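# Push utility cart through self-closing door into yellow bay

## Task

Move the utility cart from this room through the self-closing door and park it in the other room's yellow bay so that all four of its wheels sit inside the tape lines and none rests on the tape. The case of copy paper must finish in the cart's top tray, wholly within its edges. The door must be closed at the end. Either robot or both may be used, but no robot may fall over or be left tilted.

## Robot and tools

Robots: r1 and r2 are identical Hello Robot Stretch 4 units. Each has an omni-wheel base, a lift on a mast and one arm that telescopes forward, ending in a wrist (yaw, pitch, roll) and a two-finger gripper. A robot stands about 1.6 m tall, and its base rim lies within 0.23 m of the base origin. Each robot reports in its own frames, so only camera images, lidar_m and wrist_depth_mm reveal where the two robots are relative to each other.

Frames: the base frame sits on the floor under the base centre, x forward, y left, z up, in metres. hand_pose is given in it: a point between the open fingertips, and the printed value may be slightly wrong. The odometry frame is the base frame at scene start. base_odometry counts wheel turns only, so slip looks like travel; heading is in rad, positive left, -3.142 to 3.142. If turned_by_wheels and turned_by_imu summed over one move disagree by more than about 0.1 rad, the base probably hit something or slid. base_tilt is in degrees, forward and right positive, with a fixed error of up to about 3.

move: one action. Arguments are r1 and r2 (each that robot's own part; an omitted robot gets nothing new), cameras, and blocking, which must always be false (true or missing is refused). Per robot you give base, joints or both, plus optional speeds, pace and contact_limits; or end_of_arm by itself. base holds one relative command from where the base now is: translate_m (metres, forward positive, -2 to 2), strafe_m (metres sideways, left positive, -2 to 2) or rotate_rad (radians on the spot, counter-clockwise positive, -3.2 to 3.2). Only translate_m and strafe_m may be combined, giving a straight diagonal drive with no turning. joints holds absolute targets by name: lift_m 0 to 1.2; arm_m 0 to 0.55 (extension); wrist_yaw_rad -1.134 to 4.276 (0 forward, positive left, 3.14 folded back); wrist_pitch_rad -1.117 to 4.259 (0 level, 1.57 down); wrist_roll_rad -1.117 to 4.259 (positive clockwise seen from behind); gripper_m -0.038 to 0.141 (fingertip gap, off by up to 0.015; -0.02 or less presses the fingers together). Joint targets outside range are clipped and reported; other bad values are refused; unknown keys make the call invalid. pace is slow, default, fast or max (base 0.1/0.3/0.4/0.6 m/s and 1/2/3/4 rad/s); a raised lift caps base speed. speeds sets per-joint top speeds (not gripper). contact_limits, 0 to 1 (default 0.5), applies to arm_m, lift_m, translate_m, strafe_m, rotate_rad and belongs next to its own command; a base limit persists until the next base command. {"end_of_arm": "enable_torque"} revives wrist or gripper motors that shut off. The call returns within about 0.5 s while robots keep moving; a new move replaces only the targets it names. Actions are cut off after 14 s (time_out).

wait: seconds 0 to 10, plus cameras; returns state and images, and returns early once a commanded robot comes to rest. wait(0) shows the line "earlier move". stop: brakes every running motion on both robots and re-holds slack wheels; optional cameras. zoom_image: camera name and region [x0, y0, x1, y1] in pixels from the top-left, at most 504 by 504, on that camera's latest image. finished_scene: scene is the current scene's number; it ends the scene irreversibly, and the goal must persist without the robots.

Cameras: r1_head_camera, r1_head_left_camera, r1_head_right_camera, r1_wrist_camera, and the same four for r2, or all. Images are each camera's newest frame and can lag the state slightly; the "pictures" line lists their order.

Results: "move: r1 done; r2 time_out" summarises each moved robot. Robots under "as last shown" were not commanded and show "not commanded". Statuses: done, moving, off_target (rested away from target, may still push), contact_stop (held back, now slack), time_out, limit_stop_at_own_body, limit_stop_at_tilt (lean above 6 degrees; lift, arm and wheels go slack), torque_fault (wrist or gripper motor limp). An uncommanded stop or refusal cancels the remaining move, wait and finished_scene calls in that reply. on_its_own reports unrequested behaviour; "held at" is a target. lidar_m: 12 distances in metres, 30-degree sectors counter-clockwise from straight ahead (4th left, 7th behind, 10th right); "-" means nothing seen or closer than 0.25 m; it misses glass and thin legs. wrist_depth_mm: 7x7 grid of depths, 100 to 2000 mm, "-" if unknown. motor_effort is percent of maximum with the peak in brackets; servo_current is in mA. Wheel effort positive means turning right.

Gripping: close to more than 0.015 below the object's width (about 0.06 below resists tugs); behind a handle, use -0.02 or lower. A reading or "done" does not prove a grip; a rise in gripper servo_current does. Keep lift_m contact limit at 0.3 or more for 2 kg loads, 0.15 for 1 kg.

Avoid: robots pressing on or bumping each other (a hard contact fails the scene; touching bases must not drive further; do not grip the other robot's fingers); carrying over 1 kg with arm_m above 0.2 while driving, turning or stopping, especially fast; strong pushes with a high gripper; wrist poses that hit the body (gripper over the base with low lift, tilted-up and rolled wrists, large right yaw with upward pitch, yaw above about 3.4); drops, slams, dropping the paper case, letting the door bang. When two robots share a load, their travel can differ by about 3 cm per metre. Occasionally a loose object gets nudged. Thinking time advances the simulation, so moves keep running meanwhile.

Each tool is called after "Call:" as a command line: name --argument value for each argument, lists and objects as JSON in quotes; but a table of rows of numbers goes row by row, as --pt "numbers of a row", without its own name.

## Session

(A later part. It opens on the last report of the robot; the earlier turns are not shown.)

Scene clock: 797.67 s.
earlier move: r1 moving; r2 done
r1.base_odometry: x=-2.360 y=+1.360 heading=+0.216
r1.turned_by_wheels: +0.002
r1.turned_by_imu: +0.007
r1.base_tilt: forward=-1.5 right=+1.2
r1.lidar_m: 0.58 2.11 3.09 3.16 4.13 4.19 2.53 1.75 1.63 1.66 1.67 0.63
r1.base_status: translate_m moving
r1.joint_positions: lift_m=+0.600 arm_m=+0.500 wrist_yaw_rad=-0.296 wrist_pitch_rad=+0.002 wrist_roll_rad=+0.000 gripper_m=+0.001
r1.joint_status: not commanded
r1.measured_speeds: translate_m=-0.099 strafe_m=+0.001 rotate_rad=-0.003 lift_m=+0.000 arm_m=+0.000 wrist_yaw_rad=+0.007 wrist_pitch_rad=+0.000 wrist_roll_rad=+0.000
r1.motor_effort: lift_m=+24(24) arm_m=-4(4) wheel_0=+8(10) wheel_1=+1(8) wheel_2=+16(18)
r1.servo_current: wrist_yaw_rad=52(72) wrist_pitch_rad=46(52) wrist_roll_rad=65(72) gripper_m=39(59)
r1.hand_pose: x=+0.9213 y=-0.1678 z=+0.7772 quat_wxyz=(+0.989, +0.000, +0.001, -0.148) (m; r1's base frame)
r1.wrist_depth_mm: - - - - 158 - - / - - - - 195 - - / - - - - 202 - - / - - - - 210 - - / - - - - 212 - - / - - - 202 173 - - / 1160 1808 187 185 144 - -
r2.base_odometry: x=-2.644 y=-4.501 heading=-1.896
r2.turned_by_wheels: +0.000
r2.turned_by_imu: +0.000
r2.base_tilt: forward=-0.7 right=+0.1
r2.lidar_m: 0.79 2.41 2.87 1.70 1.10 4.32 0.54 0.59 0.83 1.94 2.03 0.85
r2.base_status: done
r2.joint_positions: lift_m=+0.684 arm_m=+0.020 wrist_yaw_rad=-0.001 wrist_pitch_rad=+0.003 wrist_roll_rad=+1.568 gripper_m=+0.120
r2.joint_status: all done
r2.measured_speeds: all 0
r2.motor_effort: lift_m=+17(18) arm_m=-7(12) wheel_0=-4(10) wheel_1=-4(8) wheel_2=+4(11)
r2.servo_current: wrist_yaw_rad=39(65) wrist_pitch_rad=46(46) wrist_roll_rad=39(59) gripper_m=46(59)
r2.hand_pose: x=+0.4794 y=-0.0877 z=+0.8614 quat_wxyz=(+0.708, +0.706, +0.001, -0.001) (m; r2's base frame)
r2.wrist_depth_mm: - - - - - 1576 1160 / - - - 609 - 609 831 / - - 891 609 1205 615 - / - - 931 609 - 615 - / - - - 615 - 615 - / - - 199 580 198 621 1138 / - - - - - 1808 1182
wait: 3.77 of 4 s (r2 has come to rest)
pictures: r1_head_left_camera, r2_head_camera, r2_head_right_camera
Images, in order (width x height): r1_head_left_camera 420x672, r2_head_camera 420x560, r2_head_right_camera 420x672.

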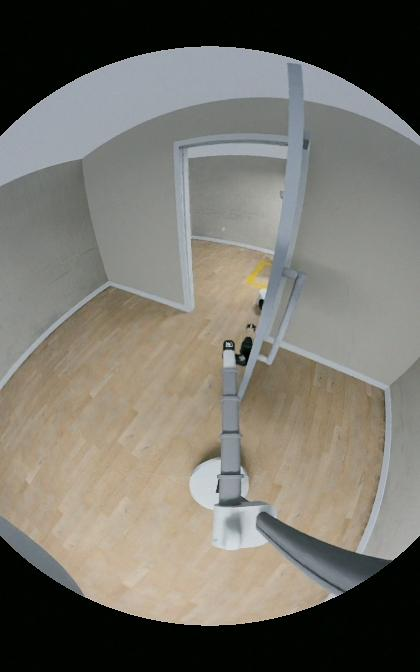

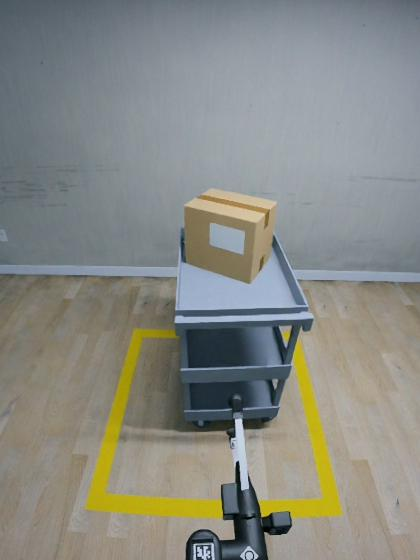

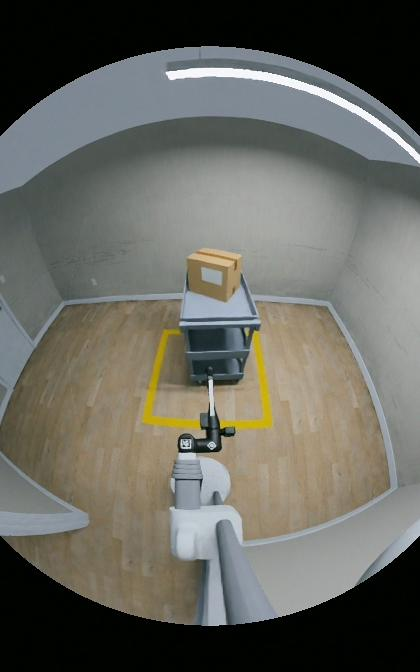

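Call:
zoom_image --camera "r2_head_camera" --region '[100, 300, 350, 520]'

Call:
wait --seconds 3 --cameras '["r1_head_left_camera","r1_head_camera","r2_head_left_camera"]'

Scaled by 2.016 from the camera's 420x560 image, which has a finer 1200x1600 frame.

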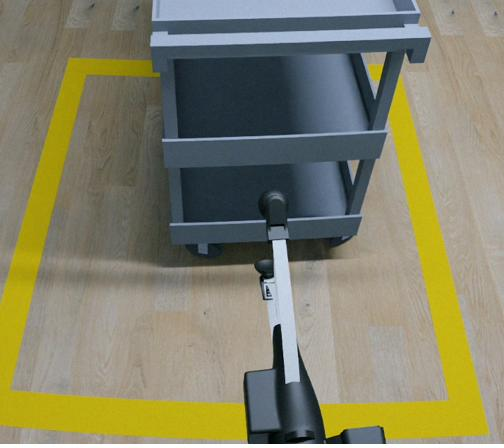

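Scene clock: 804.27 s.
earlier move: r1 done
r1.base_odometry: x=-2.480 y=+1.334 heading=+0.216
r1.turned_by_wheels: +0.000
r1.turned_by_imu: +0.002
r1.base_tilt: forward=-1.6 right=+1.2
r1.lidar_m: 0.68 2.23 3.15 3.22 4.20 4.07 2.40 1.67 1.56 1.61 1.80 0.73
r1.base_status: done
r1.joint_positions: lift_m=+0.600 arm_m=+0.500 wrist_yaw_rad=-0.294 wrist_pitch_rad=+0.002 wrist_roll_rad=+0.000 gripper_m=+0.000
r1.joint_status: not commanded
r1.measured_speeds: all 0
r1.motor_effort: lift_m=+24(24) arm_m=-4(4) wheel_0=+8(11) wheel_1=+2(8) wheel_2=+13(18)
r1.servo_current: wrist_yaw_rad=52(78) wrist_pitch_rad=46(52) wrist_roll_rad=46(72) gripper_m=52(59)
r1.hand_pose: x=+0.9216 y=-0.1673 z=+0.7772 quat_wxyz=(+0.989, +0.000, +0.001, -0.147) (m; r1's base frame)
r1.wrist_depth_mm: - - - - 169 - - / - - - - 206 - - / - - - - 214 - - / 1308 - - - 220 - - / - - - - 224 - - / 1255 - - 194 157 - - / 1255 1808 188 809 144 - -
r2.base_odometry: x=-2.644 y=-4.501 heading=-1.896
r2.turned_by_wheels: +0.000
r2.turned_by_imu: +0.001
r2.base_tilt: forward=-0.7 right=+0.1
r2.lidar_m: 0.77 2.43 2.87 1.74 1.10 4.34 0.54 0.58 0.85 1.93 2.08 0.83
r2.base_status: done
r2.joint_positions: lift_m=+0.684 arm_m=+0.020 wrist_yaw_rad=-0.001 wrist_pitch_rad=+0.003 wrist_roll_rad=+1.568 gripper_m=+0.120
r2.joint_status: all done
r2.measured_speeds: all 0
r2.motor_effort: lift_m=+17(18) arm_m=-7(12) wheel_0=-4(10) wheel_1=-4(8) wheel_2=+4(11)
r2.servo_current: wrist_yaw_rad=59(65) wrist_pitch_rad=39(46) wrist_roll_rad=46(59) gripper_m=46(59)
r2.hand_pose: x=+0.4794 y=-0.0877 z=+0.8614 quat_wxyz=(+0.708, +0.706, +0.001, -0.001) (m; r2's base frame)
r2.wrist_depth_mm: - - - - - 1537 1160 / - - - 609 - 615 831 / - - 904 609 1229 615 - / - - 931 609 - 621 - / - - - 615 - 621 - / - - 198 585 198 615 1138 / - - - - - 1708 1205
wait: 0.00 of 3 s (r1 has come to rest)
pictures: r1_head_camera, r1_head_left_camera, r2_head_left_camera
Images, in order (width x height): r1_head_camera 420x560, r1_head_left_camera 420x672, r2_head_left_camera 420x672.

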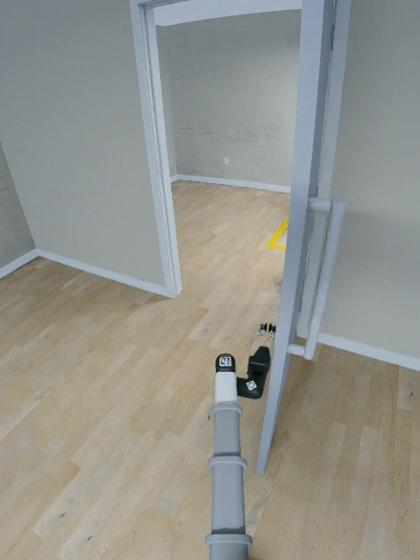

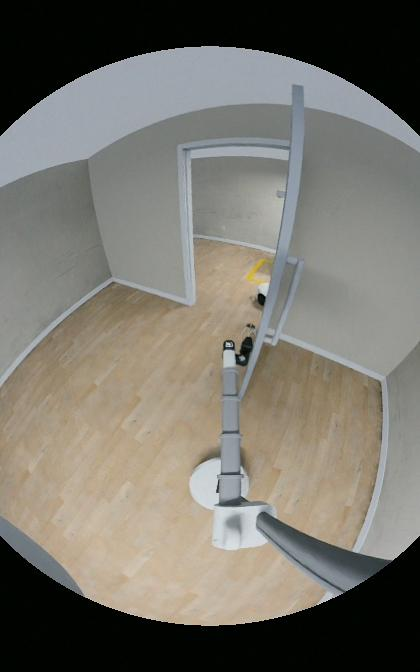

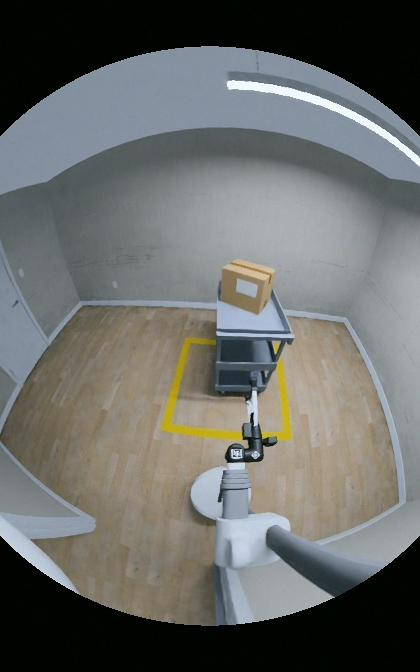

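Call:
move --r2 '{"base":{"translate_m":0.3},"joints":{"arm_m":0.1},"pace":"slow","contact_limits":{"translate_m":0.2}}' --r1 '{"base":{"translate_m":-0.7},"joints":{"arm_m":0.15},"pace":"slow"}' --blocking false --cameras '[]'

Call:
wait --seconds 5 --cameras '["r1_head_left_camera","r2_head_camera","r2_wrist_camera"]'

Scene clock: 817.30 s.
move: r1 moving; r2 moving
r1.base_odometry: x=-2.493 y=+1.331 heading=+0.218
r1.turned_by_wheels: +0.002
r1.turned_by_imu: +0.002
r1.base_tilt: forward=-1.6 right=+1.2
r1.lidar_m: 0.69 2.28 3.14 3.21 4.25 4.07 2.43 1.67 1.55 1.59 1.79 0.76
r1.base_status: translate_m moving
r1.joint_positions: lift_m=+0.600 arm_m=+0.488 wrist_yaw_rad=-0.294 wrist_pitch_rad=+0.002 wrist_roll_rad=+0.000 gripper_m=+0.000
r1.joint_status: arm_m moving
r1.measured_speeds: translate_m=-0.048 strafe_m=+0.000 rotate_rad=-0.001 lift_m=+0.000 arm_m=-0.049 wrist_yaw_rad=+0.000 wrist_pitch_rad=+0.000 wrist_roll_rad=+0.000
r1.motor_effort: lift_m=+24(24) arm_m=-6(10) wheel_0=+8(11) wheel_1=+1(4) wheel_2=+18(18)
r1.servo_current: wrist_yaw_rad=59(78) wrist_pitch_rad=46(46) wrist_roll_rad=52(65) gripper_m=52(52)
r1.hand_pose: x=+0.9091 y=-0.1673 z=+0.7772 quat_wxyz=(+0.989, +0.000, +0.001, -0.147) (m; r1's base frame)
r1.wrist_depth_mm: - - - - 198 - - / - - - - 204 - - / 1281 - - - 175 - - / 1308 - - - 216 - - / 1281 - - - 222 - - / 1255 - - 203 163 - - / 1308 1756 188 183 143 - -
r2.base_odometry: x=-2.648 y=-4.512 heading=-1.895
r2.turned_by_wheels: +0.000
r2.turned_by_imu: +0.001
r2.base_tilt: forward=-0.7 right=+0.0
r2.lidar_m: 0.78 2.40 2.86 1.77 1.10 4.33 0.56 0.60 0.86 1.91 2.07 0.82
r2.base_status: translate_m moving
r2.joint_positions: lift_m=+0.684 arm_m=+0.032 wrist_yaw_rad=-0.001 wrist_pitch_rad=+0.003 wrist_roll_rad=+1.568 gripper_m=+0.120
r2.joint_status: arm_m moving
r2.measured_speeds: translate_m=+0.048 strafe_m=+0.000 rotate_rad=-0.001 lift_m=+0.000 arm_m=+0.049 wrist_yaw_rad=+0.000 wrist_pitch_rad=+0.000 wrist_roll_rad=+0.000
r2.motor_effort: lift_m=+17(17) arm_m=+6(13) wheel_0=+4(10) wheel_1=+7(7) wheel_2=-9(10)
r2.servo_current: wrist_yaw_rad=52(52) wrist_pitch_rad=39(46) wrist_roll_rad=46(46) gripper_m=52(52)
r2.contact_limits: translate_m 0.2
r2.hand_pose: x=+0.4917 y=-0.0877 z=+0.8614 quat_wxyz=(+0.708, +0.706, +0.001, -0.001) (m; r2's base frame)
r2.wrist_depth_mm: - - - 530 - 1576 1138 / - - - 591 - 591 831 / - - 878 591 - 591 591 / - - 878 591 - 585 597 / - - - 597 - 597 591 / - - 198 597 198 591 1098 / - - - - - 1756 1182
pictures: none
No camera images: "cameras" was empty.

Scene clock: 821.10 s.
earlier move: r1 moving; r2 done
r1.base_odometry: x=-2.852 y=+1.252 heading=+0.216
r1.turned_by_wheels: -0.002
r1.turned_by_imu: -0.001
r1.base_tilt: forward=-1.6 right=+1.3
r1.lidar_m: 1.50 2.73 3.32 3.39 3.97 3.75 2.23 1.52 1.39 1.44 1.91 1.99
r1.base_status: translate_m moving
r1.joint_positions: lift_m=+0.600 arm_m=+0.152 wrist_yaw_rad=-0.298 wrist_pitch_rad=+0.002 wrist_roll_rad=+0.000 gripper_m=+0.000
r1.joint_status: arm_m moving
r1.measured_speeds: translate_m=-0.101 strafe_m=+0.000 rotate_rad=+0.001 lift_m=+0.000 arm_m=-0.021 wrist_yaw_rad=+0.000 wrist_pitch_rad=+0.000 wrist_roll_rad=+0.000
r1.motor_effort: lift_m=+24(24) arm_m=-2(10) wheel_0=-3(11) wheel_1=-4(7) wheel_2=+4(18)
r1.servo_current: wrist_yaw_rad=39(78) wrist_pitch_rad=39(52) wrist_roll_rad=52(65) gripper_m=46(52)
r1.hand_pose: x=+0.5730 y=-0.1681 z=+0.7772 quat_wxyz=(+0.989, +0.000, +0.001, -0.148) (m; r1's base frame)
r1.wrist_depth_mm: - - - - - - - / 1008 - - - - - - / 1008 - - - - - - / - - - - - - - / - - - 1661 - - - / - - 186 202 175 - - / - 132 158 145 135 - -
r2.base_odometry: x=-2.740 y=-4.785 heading=-1.895
r2.turned_by_wheels: +0.000
r2.turned_by_imu: +0.001
r2.base_tilt: forward=-0.7 right=+0.1
r2.lidar_m: 0.50 2.09 2.82 2.67 1.25 1.47 0.83 0.89 1.31 1.93 2.06 0.53
r2.base_status: done
r2.joint_positions: lift_m=+0.684 arm_m=+0.100 wrist_yaw_rad=-0.001 wrist_pitch_rad=+0.003 wrist_roll_rad=+1.568 gripper_m=+0.120
r2.joint_status: all done
r2.measured_speeds: all 0
r2.motor_effort: lift_m=+17(17) arm_m=+7(14) wheel_0=+4(10) wheel_1=+5(8) wheel_2=-6(10)
r2.servo_current: wrist_yaw_rad=39(59) wrist_pitch_rad=39(46) wrist_roll_rad=52(59) gripper_m=52(59)
r2.contact_limits: translate_m 0.2
r2.hand_pose: x=+0.5590 y=-0.0877 z=+0.8614 quat_wxyz=(+0.708, +0.706, +0.001, -0.001) (m; r2's base frame)
r2.wrist_depth_mm: - - - 175 234 1499 - / - - 559 176 236 768 - / - 477 477 177 236 842 - / - 512 517 177 237 831 - / - - 564 179 239 - - / - 186 195 178 198 521 - / - - - - - 1618 1138
wait: 3.80 of 5 s (r2 has come to rest)
pictures: r1_head_left_camera, r2_head_camera, r2_wrist_camera
Images, in order (width x height): r1_head_left_camera 420x672, r2_head_camera 420x560, r2_wrist_camera 616x392.

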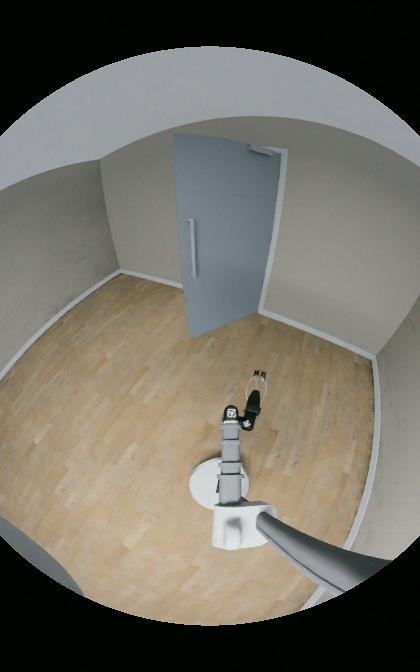

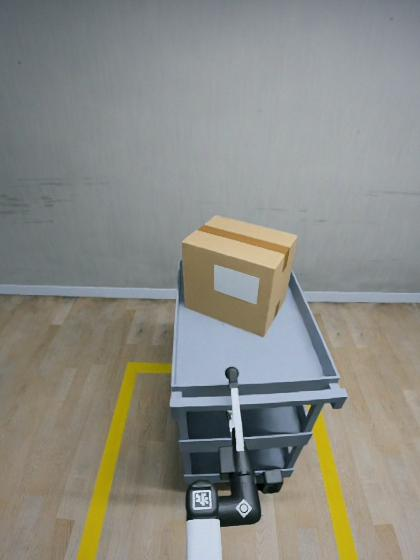

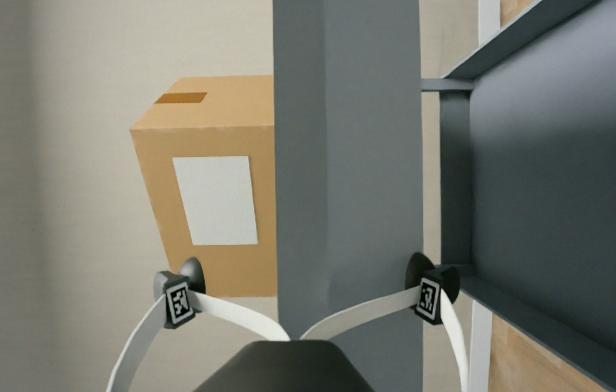

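Door is closing. Regrip and pull 0.13 m.

Call:
move --r2 '{"joints":{"gripper_m":-0.035}}' --blocking false --cameras '[]'

Call:
wait --seconds 3 --cameras '["r1_head_left_camera"]'

Call:
move --r2 '{"base":{"translate_m":-0.13},"pace":"slow"}' --blocking false --cameras '[]'

Call:
wait --seconds 4 --cameras '[]'

Call:
move --r2 '{"joints":{"gripper_m":0.12}}' --blocking false --cameras '[]'

Call:
wait --seconds 3 --cameras '[]'

Call:
move --r2 '{"base":{"translate_m":-0.25},"joints":{"arm_m":0.01},"pace":"slow"}' --blocking false --cameras '[]'

Call:
wait --seconds 4 --cameras '["r1_head_left_camera","r2_head_camera","r2_head_left_camera"]'

Scene clock: 830.00 s.
earlier move: r1 done
move: r2 moving
r1.base_odometry: x=-3.164 y=+1.183 heading=+0.216
r1.turned_by_wheels: +0.000
r1.turned_by_imu: -0.001
r1.base_tilt: forward=-1.6 right=+1.3
r1.lidar_m: 2.34 3.08 3.45 3.51 3.66 3.45 1.97 1.35 1.24 1.29 1.70 2.30
r1.base_status: done
r1.joint_positions: lift_m=+0.600 arm_m=+0.150 wrist_yaw_rad=-0.298 wrist_pitch_rad=+0.002 wrist_roll_rad=+0.000 gripper_m=+0.000
r1.joint_status: all done
r1.measured_speeds: all 0
r1.motor_effort: lift_m=+24(24) arm_m=-5(5) wheel_0=-4(5) wheel_1=-1(2) wheel_2=+1(1)
r1.servo_current: wrist_yaw_rad=52(65) wrist_pitch_rad=46(46) wrist_roll_rad=65(65) gripper_m=46(52)
r1.hand_pose: x=+0.5711 y=-0.1681 z=+0.7772 quat_wxyz=(+0.989, +0.000, +0.001, -0.148) (m; r1's base frame)
r1.wrist_depth_mm: - - - - - - - / - - - - - - - / - - - - - - - / - - - - - - - / - - - - - - - / - - - 202 175 - - / 1921 1756 188 164 145 - 1756
r2.base_odometry: x=-2.740 y=-4.785 heading=-1.895
r2.turned_by_wheels: +0.000
r2.turned_by_imu: +0.001
r2.base_tilt: forward=-0.7 right=+0.1
r2.lidar_m: 0.49 2.08 2.83 2.65 1.22 0.96 0.84 0.90 1.34 1.96 2.08 0.53
r2.base_status: not commanded
r2.joint_positions: lift_m=+0.684 arm_m=+0.100 wrist_yaw_rad=-0.001 wrist_pitch_rad=+0.003 wrist_roll_rad=+1.568 gripper_m=+0.106
r2.joint_status: gripper_m moving
r2.measured_speeds: all 0
r2.motor_effort: lift_m=+17(17) arm_m=+7(7) wheel_0=+4(4) wheel_1=+4(5) wheel_2=-6(7)
r2.servo_current: wrist_yaw_rad=39(59) wrist_pitch_rad=46(46) wrist_roll_rad=46(52) gripper_m=124(124)
r2.contact_limits: translate_m 0.2
r2.hand_pose: x=+0.5590 y=-0.0877 z=+0.8614 quat_wxyz=(+0.708, +0.706, +0.001, -0.001) (m; r2's base frame)
r2.wrist_depth_mm: - - - 176 235 1464 - / - - 564 177 236 809 - / - 477 477 177 237 831 - / - 508 512 178 237 831 - / - - 554 179 239 820 - / - - 195 179 196 - - / - - - - - 1576 1138
pictures: none
No camera images: "cameras" was empty.

Scene clock: 831.77 s.
earlier move: r2 done
r1.base_odometry: x=-3.164 y=+1.183 heading=+0.216
r1.turned_by_wheels: +0.000
r1.turned_by_imu: +0.000
r1.base_tilt: forward=-1.6 right=+1.3
r1.lidar_m: 2.37 3.08 3.44 3.54 3.67 3.47 1.97 1.34 1.26 1.28 1.68 2.29
r1.base_status: done
r1.joint_positions: lift_m=+0.600 arm_m=+0.150 wrist_yaw_rad=-0.298 wrist_pitch_rad=+0.002 wrist_roll_rad=+0.000 gripper_m=+0.000
r1.joint_status: all done
r1.measured_speeds: all 0
r1.motor_effort: lift_m=+24(24) arm_m=-5(5) wheel_0=-4(5) wheel_1=-1(2) wheel_2=+1(1)
r1.servo_current: wrist_yaw_rad=46(65) wrist_pitch_rad=33(52) wrist_roll_rad=52(65) gripper_m=39(52)
r1.hand_pose: x=+0.5711 y=-0.1681 z=+0.7772 quat_wxyz=(+0.989, +0.000, +0.001, -0.148) (m; r1's base frame)
r1.wrist_depth_mm: - - - - - - - / - - - - - - - / - - - - - - - / - - - - - - - / - - - - - - - / - - - 203 175 - - / 1921 1808 187 164 145 - 1756
r2.base_odometry: x=-2.740 y=-4.785 heading=-1.895
r2.turned_by_wheels: +0.000
r2.turned_by_imu: +0.000
r2.base_tilt: forward=-0.6 right=+0.0
r2.lidar_m: 0.49 2.08 2.85 2.65 1.24 0.94 0.85 0.89 1.30 1.95 2.08 0.54
r2.base_status: not commanded
r2.joint_positions: lift_m=+0.684 arm_m=+0.100 wrist_yaw_rad=+0.000 wrist_pitch_rad=+0.007 wrist_roll_rad=+1.568 gripper_m=-0.034
r2.joint_status: all done
r2.measured_speeds: all 0
r2.motor_effort: lift_m=+18(19) arm_m=-3(7) wheel_0=+1(4) wheel_1=+2(5) wheel_2=+0(7)
r2.servo_current: wrist_yaw_rad=52(59) wrist_pitch_rad=52(65) wrist_roll_rad=46(59) gripper_m=117(280)
r2.contact_limits: translate_m 0.2
r2.hand_pose: x=+0.5593 y=-0.0875 z=+0.8602 quat_wxyz=(+0.708, +0.706, +0.002, -0.002) (m; r2's base frame)
r2.wrist_depth_mm: - - - 165 224 1464 - / - - 539 166 226 798 - / - 466 466 168 228 831 - / - 504 504 228 228 831 - / - - 564 170 230 - - / - - 183 171 177 - - / - - - - - 1464 469
wait: 1.77 of 3 s (r2 has come to rest)
pictures: r1_head_left_camera
Images, in order (width x height): r1_head_left_camera 420x672.

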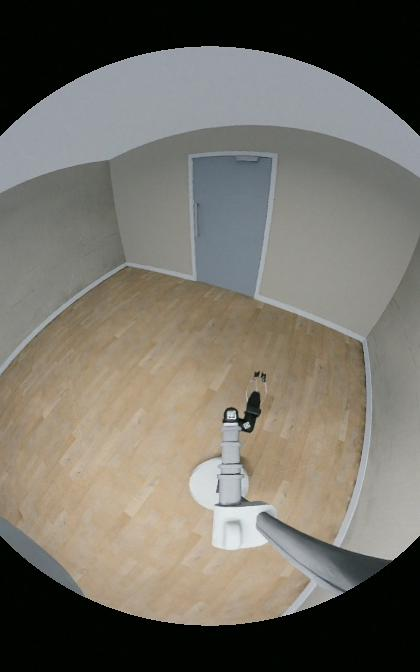

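Scene clock: 832.27 s.
move: r2 moving
r1: as last shown
r1.lidar_m: 2.33 3.07 3.46 3.55 3.68 3.46 1.98 1.33 1.26 1.29 1.67 2.30
r1.motor_effort: lift_m=+24(24) arm_m=-5(5) wheel_0=-5(5) wheel_1=-1(2) wheel_2=+1(1)
r1.servo_current: wrist_yaw_rad=33(59) wrist_pitch_rad=39(46) wrist_roll_rad=59(59) gripper_m=46(52)
r1.wrist_depth_mm: - - - - - - - / - - - - - - - / - - - - - - - / - - - - - - - / - - - - - - - / - - - 202 175 - - / 1921 1808 187 164 144 - 1708
r2.base_odometry: x=-2.736 y=-4.774 heading=-1.896
r2.turned_by_wheels: +0.000
r2.turned_by_imu: +0.000
r2.base_tilt: forward=-0.6 right=+0.0
r2.lidar_m: 0.49 2.09 2.85 2.58 1.22 0.95 0.83 0.90 1.31 1.94 2.07 0.51
r2.base_status: translate_m moving
r2.joint_positions: lift_m=+0.684 arm_m=+0.100 wrist_yaw_rad=+0.000 wrist_pitch_rad=+0.007 wrist_roll_rad=+1.568 gripper_m=-0.034
r2.joint_status: not commanded
r2.measured_speeds: translate_m=-0.050 strafe_m=+0.000 rotate_rad=-0.001 lift_m=+0.000 arm_m=+0.000 wrist_yaw_rad=+0.000 wrist_pitch_rad=+0.000 wrist_roll_rad=+0.000
r2.motor_effort: lift_m=+18(19) arm_m=-4(4) wheel_0=-8(9) wheel_1=-7(8) wheel_2=+13(14)
r2.servo_current: wrist_yaw_rad=46(52) wrist_pitch_rad=52(52) wrist_roll_rad=52(59) gripper_m=124(124)
r2.hand_pose: x=+0.5593 y=-0.0874 z=+0.8602 quat_wxyz=(+0.708, +0.706, +0.002, -0.002) (m; r2's base frame)
r2.wrist_depth_mm: - - - 166 224 654 - / - - 580 166 226 788 - / - 469 466 167 228 831 - / - 504 504 228 229 820 - / - - 564 169 230 - - / - - 183 171 178 - - / - - - - - - 469
pictures: none
No camera images: "cameras" was empty.

Scene clock: 834.37 s.
earlier move: r2 done
r1.base_odometry: x=-3.164 y=+1.183 heading=+0.216
r1.turned_by_wheels: +0.000
r1.turned_by_imu: +0.000
r1.base_tilt: forward=-1.6 right=+1.3
r1.lidar_m: 2.37 3.06 3.45 3.54 3.68 3.47 1.97 1.35 1.26 1.27 1.70 2.31
r1.base_status: not commanded
r1.joint_positions: lift_m=+0.600 arm_m=+0.150 wrist_yaw_rad=-0.298 wrist_pitch_rad=+0.002 wrist_roll_rad=+0.000 gripper_m=+0.000
r1.joint_status: not commanded
r1.measured_speeds: all 0
r1.motor_effort: lift_m=+24(24) arm_m=-5(5) wheel_0=-4(5) wheel_1=-1(2) wheel_2=+1(1)
r1.servo_current: wrist_yaw_rad=59(72) wrist_pitch_rad=46(46) wrist_roll_rad=59(65) gripper_m=39(52)
r1.hand_pose: x=+0.5711 y=-0.1681 z=+0.7772 quat_wxyz=(+0.989, +0.000, +0.001, -0.148) (m; r1's base frame)
r1.wrist_depth_mm: - - - - - - - / - - - - - - - / - - - - - - - / - - - - - - - / - - - - - - - / - - - 202 175 - - / 1863 1863 188 164 145 - 1756
r2.base_odometry: x=-2.698 y=-4.662 heading=-1.895
r2.turned_by_wheels: +0.000
r2.turned_by_imu: +0.001
r2.base_tilt: forward=-0.7 right=+0.0
r2.lidar_m: 0.49 2.23 2.87 2.22 1.09 0.82 0.71 0.78 1.10 1.93 2.06 0.53
r2.base_status: done
r2.joint_positions: lift_m=+0.684 arm_m=+0.100 wrist_yaw_rad=+0.003 wrist_pitch_rad=+0.007 wrist_roll_rad=+1.568 gripper_m=-0.034
r2.joint_status: not commanded
r2.measured_speeds: all 0
r2.motor_effort: lift_m=+18(19) arm_m=-3(4) wheel_0=-1(9) wheel_1=-4(8) wheel_2=+7(15)
r2.servo_current: wrist_yaw_rad=33(65) wrist_pitch_rad=46(52) wrist_roll_rad=52(59) gripper_m=111(124)
r2.hand_pose: x=+0.5595 y=-0.0867 z=+0.8602 quat_wxyz=(+0.708, +0.706, +0.003, -0.001) (m; r2's base frame)
r2.wrist_depth_mm: - - - 171 230 1618 - / - - 634 170 230 732 - / - 466 469 169 230 842 - / - 492 492 229 229 831 - / - - 544 169 229 - - / - - 184 167 178 - - / - - - - 227 1576 480
wait: 2.10 of 4 s (r2 has come to rest)
pictures: none
No camera images: "cameras" was empty.

Scene clock: 834.87 s.
move: r2 moving
r1: as last shown
r1.lidar_m: 2.36 3.10 3.45 3.53 3.67 3.44 1.98 1.36 1.27 1.29 1.71 2.30
r1.servo_current: wrist_yaw_rad=46(72) wrist_pitch_rad=39(46) wrist_roll_rad=26(59) gripper_m=46(46)
r1.wrist_depth_mm: - - - - - - - / - - - - - - - / - - - - - - - / - - - - - - - / - - - - - - - / - - - 202 175 - - / 1921 1808 188 164 145 - 1756
r2.base_odometry: x=-2.698 y=-4.662 heading=-1.895
r2.turned_by_wheels: +0.000
r2.turned_by_imu: +0.000
r2.base_tilt: forward=-0.6 right=+0.1
r2.lidar_m: 0.48 2.23 2.84 2.22 1.06 0.83 0.72 0.75 1.13 1.94 2.10 0.51
r2.base_status: not commanded
r2.joint_positions: lift_m=+0.684 arm_m=+0.100 wrist_yaw_rad=+0.003 wrist_pitch_rad=+0.007 wrist_roll_rad=+1.568 gripper_m=-0.009
r2.joint_status: gripper_m moving
r2.measured_speeds: all 0
r2.motor_effort: lift_m=+18(19) arm_m=-3(4) wheel_0=+0(1) wheel_1=-3(4) wheel_2=+3(7)
r2.servo_current: wrist_yaw_rad=52(59) wrist_pitch_rad=46(52) wrist_roll_rad=46(59) gripper_m=85(104)
r2.hand_pose: x=+0.5595 y=-0.0867 z=+0.8602 quat_wxyz=(+0.708, +0.706, +0.003, -0.001) (m; r2's base frame)
r2.wrist_depth_mm: - - - 176 236 1618 - / - - 597 236 236 723 - / - 473 469 174 236 854 - / - 492 492 173 234 831 - / - 544 549 173 234 831 - / - - 188 172 180 - - / - - - - - - 488
pictures: none
No camera images: "cameras" was empty.

Scene clock: 836.63 s.
earlier move: r2 done
r1.base_odometry: x=-3.164 y=+1.183 heading=+0.216
r1.turned_by_wheels: +0.000
r1.turned_by_imu: +0.000
r1.base_tilt: forward=-1.6 right=+1.3
r1.lidar_m: 2.34 3.08 3.45 3.51 3.69 3.46 1.96 1.36 1.27 1.28 1.71 2.30
r1.base_status: not commanded
r1.joint_positions: lift_m=+0.600 arm_m=+0.150 wrist_yaw_rad=-0.298 wrist_pitch_rad=+0.002 wrist_roll_rad=+0.000 gripper_m=+0.000
r1.joint_status: not commanded
r1.measured_speeds: all 0
r1.motor_effort: lift_m=+24(24) arm_m=-5(5) wheel_0=-4(5) wheel_1=-1(2) wheel_2=+1(1)
r1.servo_current: wrist_yaw_rad=65(72) wrist_pitch_rad=39(52) wrist_roll_rad=39(65) gripper_m=46(52)
r1.hand_pose: x=+0.5711 y=-0.1681 z=+0.7772 quat_wxyz=(+0.989, +0.000, +0.001, -0.148) (m; r1's base frame)
r1.wrist_depth_mm: - - - - - - - / - - - - - - - / - - - - - - - / - - - - - - - / - - - - - - - / - - - 203 175 - - / 1921 1808 188 164 145 - 1756
r2.base_odometry: x=-2.698 y=-4.662 heading=-1.895
r2.turned_by_wheels: +0.000
r2.turned_by_imu: +0.000
r2.base_tilt: forward=-0.7 right=+0.0
r2.lidar_m: 0.49 2.25 2.85 2.22 1.07 0.82 0.71 0.77 1.12 1.94 2.07 0.53
r2.base_status: not commanded
r2.joint_positions: lift_m=+0.684 arm_m=+0.100 wrist_yaw_rad=+0.003 wrist_pitch_rad=+0.005 wrist_roll_rad=+1.568 gripper_m=+0.120
r2.joint_status: all done
r2.measured_speeds: all 0
r2.motor_effort: lift_m=+18(19) arm_m=-4(4) wheel_0=+0(1) wheel_1=-3(4) wheel_2=+4(7)
r2.servo_current: wrist_yaw_rad=59(59) wrist_pitch_rad=46(52) wrist_roll_rad=39(59) gripper_m=52(117)
r2.hand_pose: x=+0.5595 y=-0.0867 z=+0.8607 quat_wxyz=(+0.708, +0.706, +0.003, -0.001) (m; r2's base frame)
r2.wrist_depth_mm: - - - 189 249 1576 - / - - 654 188 249 699 - / - 484 484 187 248 842 - / - 512 508 187 247 854 - / - - 549 187 248 - - / - 186 195 187 200 - - / - - - - - 1708 480
wait: 1.77 of 3 s (r2 has come to rest)
pictures: none
No camera images: "cameras" was empty.

Scene clock: 837.13 s.
move: r2 moving
r1: as last shown
r1.base_tilt: forward=-1.6 right=+1.2
r1.lidar_m: 2.37 3.08 3.44 3.52 3.71 3.46 1.99 1.34 1.26 1.29 1.71 2.30
r1.servo_current: wrist_yaw_rad=39(72) wrist_pitch_rad=39(52) wrist_roll_rad=33(59) gripper_m=46(46)
r1.wrist_depth_mm: - - - - - - - / - - - - - - - / - - - - - - - / - - - - - - - / - - - - - - - / - - - 202 175 - - / 1863 1808 188 164 145 - 1756
r2.base_odometry: x=-2.694 y=-4.650 heading=-1.896
r2.turned_by_wheels: +0.000
r2.turned_by_imu: +0.000
r2.base_tilt: forward=-0.7 right=+0.1
r2.lidar_m: 0.52 2.26 2.84 2.16 1.06 0.79 0.71 0.75 1.09 1.93 2.08 0.54
r2.base_status: translate_m moving
r2.joint_positions: lift_m=+0.684 arm_m=+0.088 wrist_yaw_rad=+0.003 wrist_pitch_rad=+0.005 wrist_roll_rad=+1.568 gripper_m=+0.120
r2.joint_status: arm_m moving
r2.measured_speeds: translate_m=-0.049 strafe_m=+0.000 rotate_rad=-0.002 lift_m=+0.000 arm_m=-0.049 wrist_yaw_rad=+0.000 wrist_pitch_rad=+0.000 wrist_roll_rad=+0.000
r2.motor_effort: lift_m=+18(18) arm_m=-8(9) wheel_0=-4(8) wheel_1=-5(8) wheel_2=+8(11)
r2.servo_current: wrist_yaw_rad=46(59) wrist_pitch_rad=46(46) wrist_roll_rad=52(52) gripper_m=52(52)
r2.hand_pose: x=+0.5470 y=-0.0867 z=+0.8607 quat_wxyz=(+0.708, +0.706, +0.003, -0.001) (m; r2's base frame)
r2.wrist_depth_mm: - - - 208 270 1661 - / - - - 209 268 741 - / - 504 508 208 268 - - / - - 535 208 268 866 - / - - 574 208 267 - - / - 186 195 207 197 - - / - - - - - 1618 521
pictures: none
No camera images: "cameras" was empty.

Scene clock: 840.40 s.
earlier move: r2 done
r1.base_odometry: x=-3.164 y=+1.183 heading=+0.216
r1.turned_by_wheels: +0.000
r1.turned_by_imu: +0.000
r1.base_tilt: forward=-1.6 right=+1.4
r1.lidar_m: 2.35 3.07 3.45 3.54 3.69 3.43 1.97 1.35 1.26 1.29 1.72 2.30
r1.base_status: not commanded
r1.joint_positions: lift_m=+0.600 arm_m=+0.150 wrist_yaw_rad=-0.298 wrist_pitch_rad=+0.002 wrist_roll_rad=+0.000 gripper_m=+0.000
r1.joint_status: not commanded
r1.measured_speeds: all 0
r1.motor_effort: lift_m=+24(24) arm_m=-5(5) wheel_0=-4(5) wheel_1=-1(2) wheel_2=+1(1)
r1.servo_current: wrist_yaw_rad=52(78) wrist_pitch_rad=46(52) wrist_roll_rad=46(65) gripper_m=46(52)
r1.hand_pose: x=+0.5711 y=-0.1681 z=+0.7772 quat_wxyz=(+0.989, +0.000, +0.001, -0.148) (m; r1's base frame)
r1.wrist_depth_mm: - - - - - - - / - - - - - - - / - - - - - - - / - - - - - - - / - - - - - - - / - - - 203 175 - - / 1921 1808 187 164 145 - 1756
r2.base_odometry: x=-2.619 y=-4.426 heading=-1.896
r2.turned_by_wheels: +0.000
r2.turned_by_imu: +0.000
r2.base_tilt: forward=-0.7 right=+0.1
r2.lidar_m: 0.75 2.49 2.87 1.46 0.75 0.56 0.46 0.50 0.72 1.93 2.04 0.81
r2.base_status: done
r2.joint_positions: lift_m=+0.684 arm_m=+0.010 wrist_yaw_rad=+0.003 wrist_pitch_rad=+0.005 wrist_roll_rad=+1.568 gripper_m=+0.120
r2.joint_status: all done
r2.measured_speeds: all 0
r2.motor_effort: lift_m=+18(18) arm_m=-7(11) wheel_0=-4(10) wheel_1=-4(8) wheel_2=+5(11)
r2.servo_current: wrist_yaw_rad=46(59) wrist_pitch_rad=39(52) wrist_roll_rad=39(59) gripper_m=46(59)
r2.hand_pose: x=+0.4697 y=-0.0867 z=+0.8607 quat_wxyz=(+0.708, +0.706, +0.003, -0.001) (m; r2's base frame)
r2.wrist_depth_mm: - - - - - 1537 1160 / - - - 585 - 591 946 / - - - 585 - 585 591 / - - 891 585 - 585 585 / - - 946 580 - 585 580 / - - 198 580 197 585 1078 / - - - - - 1756 1182
wait: 3.27 of 4 s (r2 has come to rest)
pictures: r1_head_left_camera, r2_head_camera, r2_head_left_camera
Images, in order (width x height): r1_head_left_camera 420x672, r2_head_camera 420x560, r2_head_left_camera 420x672.

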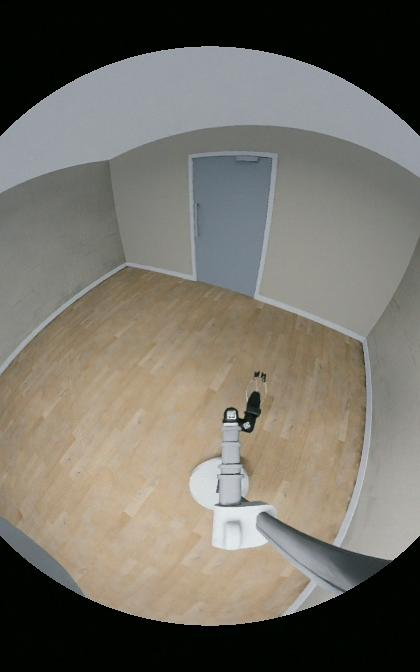

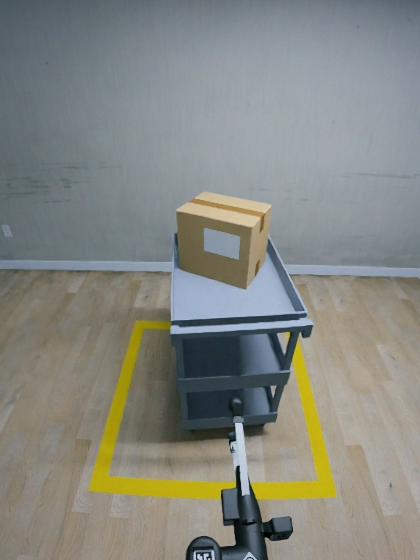

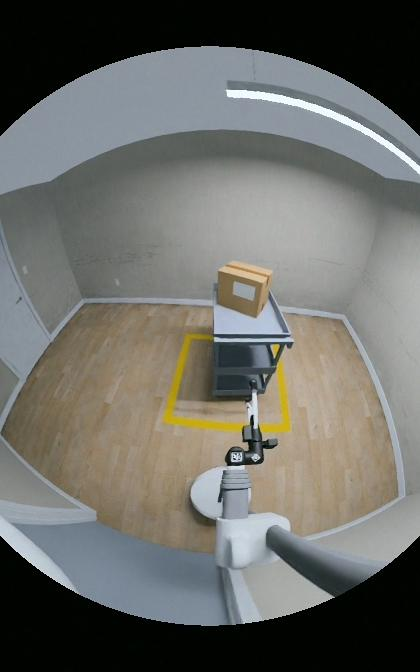

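Call:
finished_scene --scene 1

The scene is finished: the task was done.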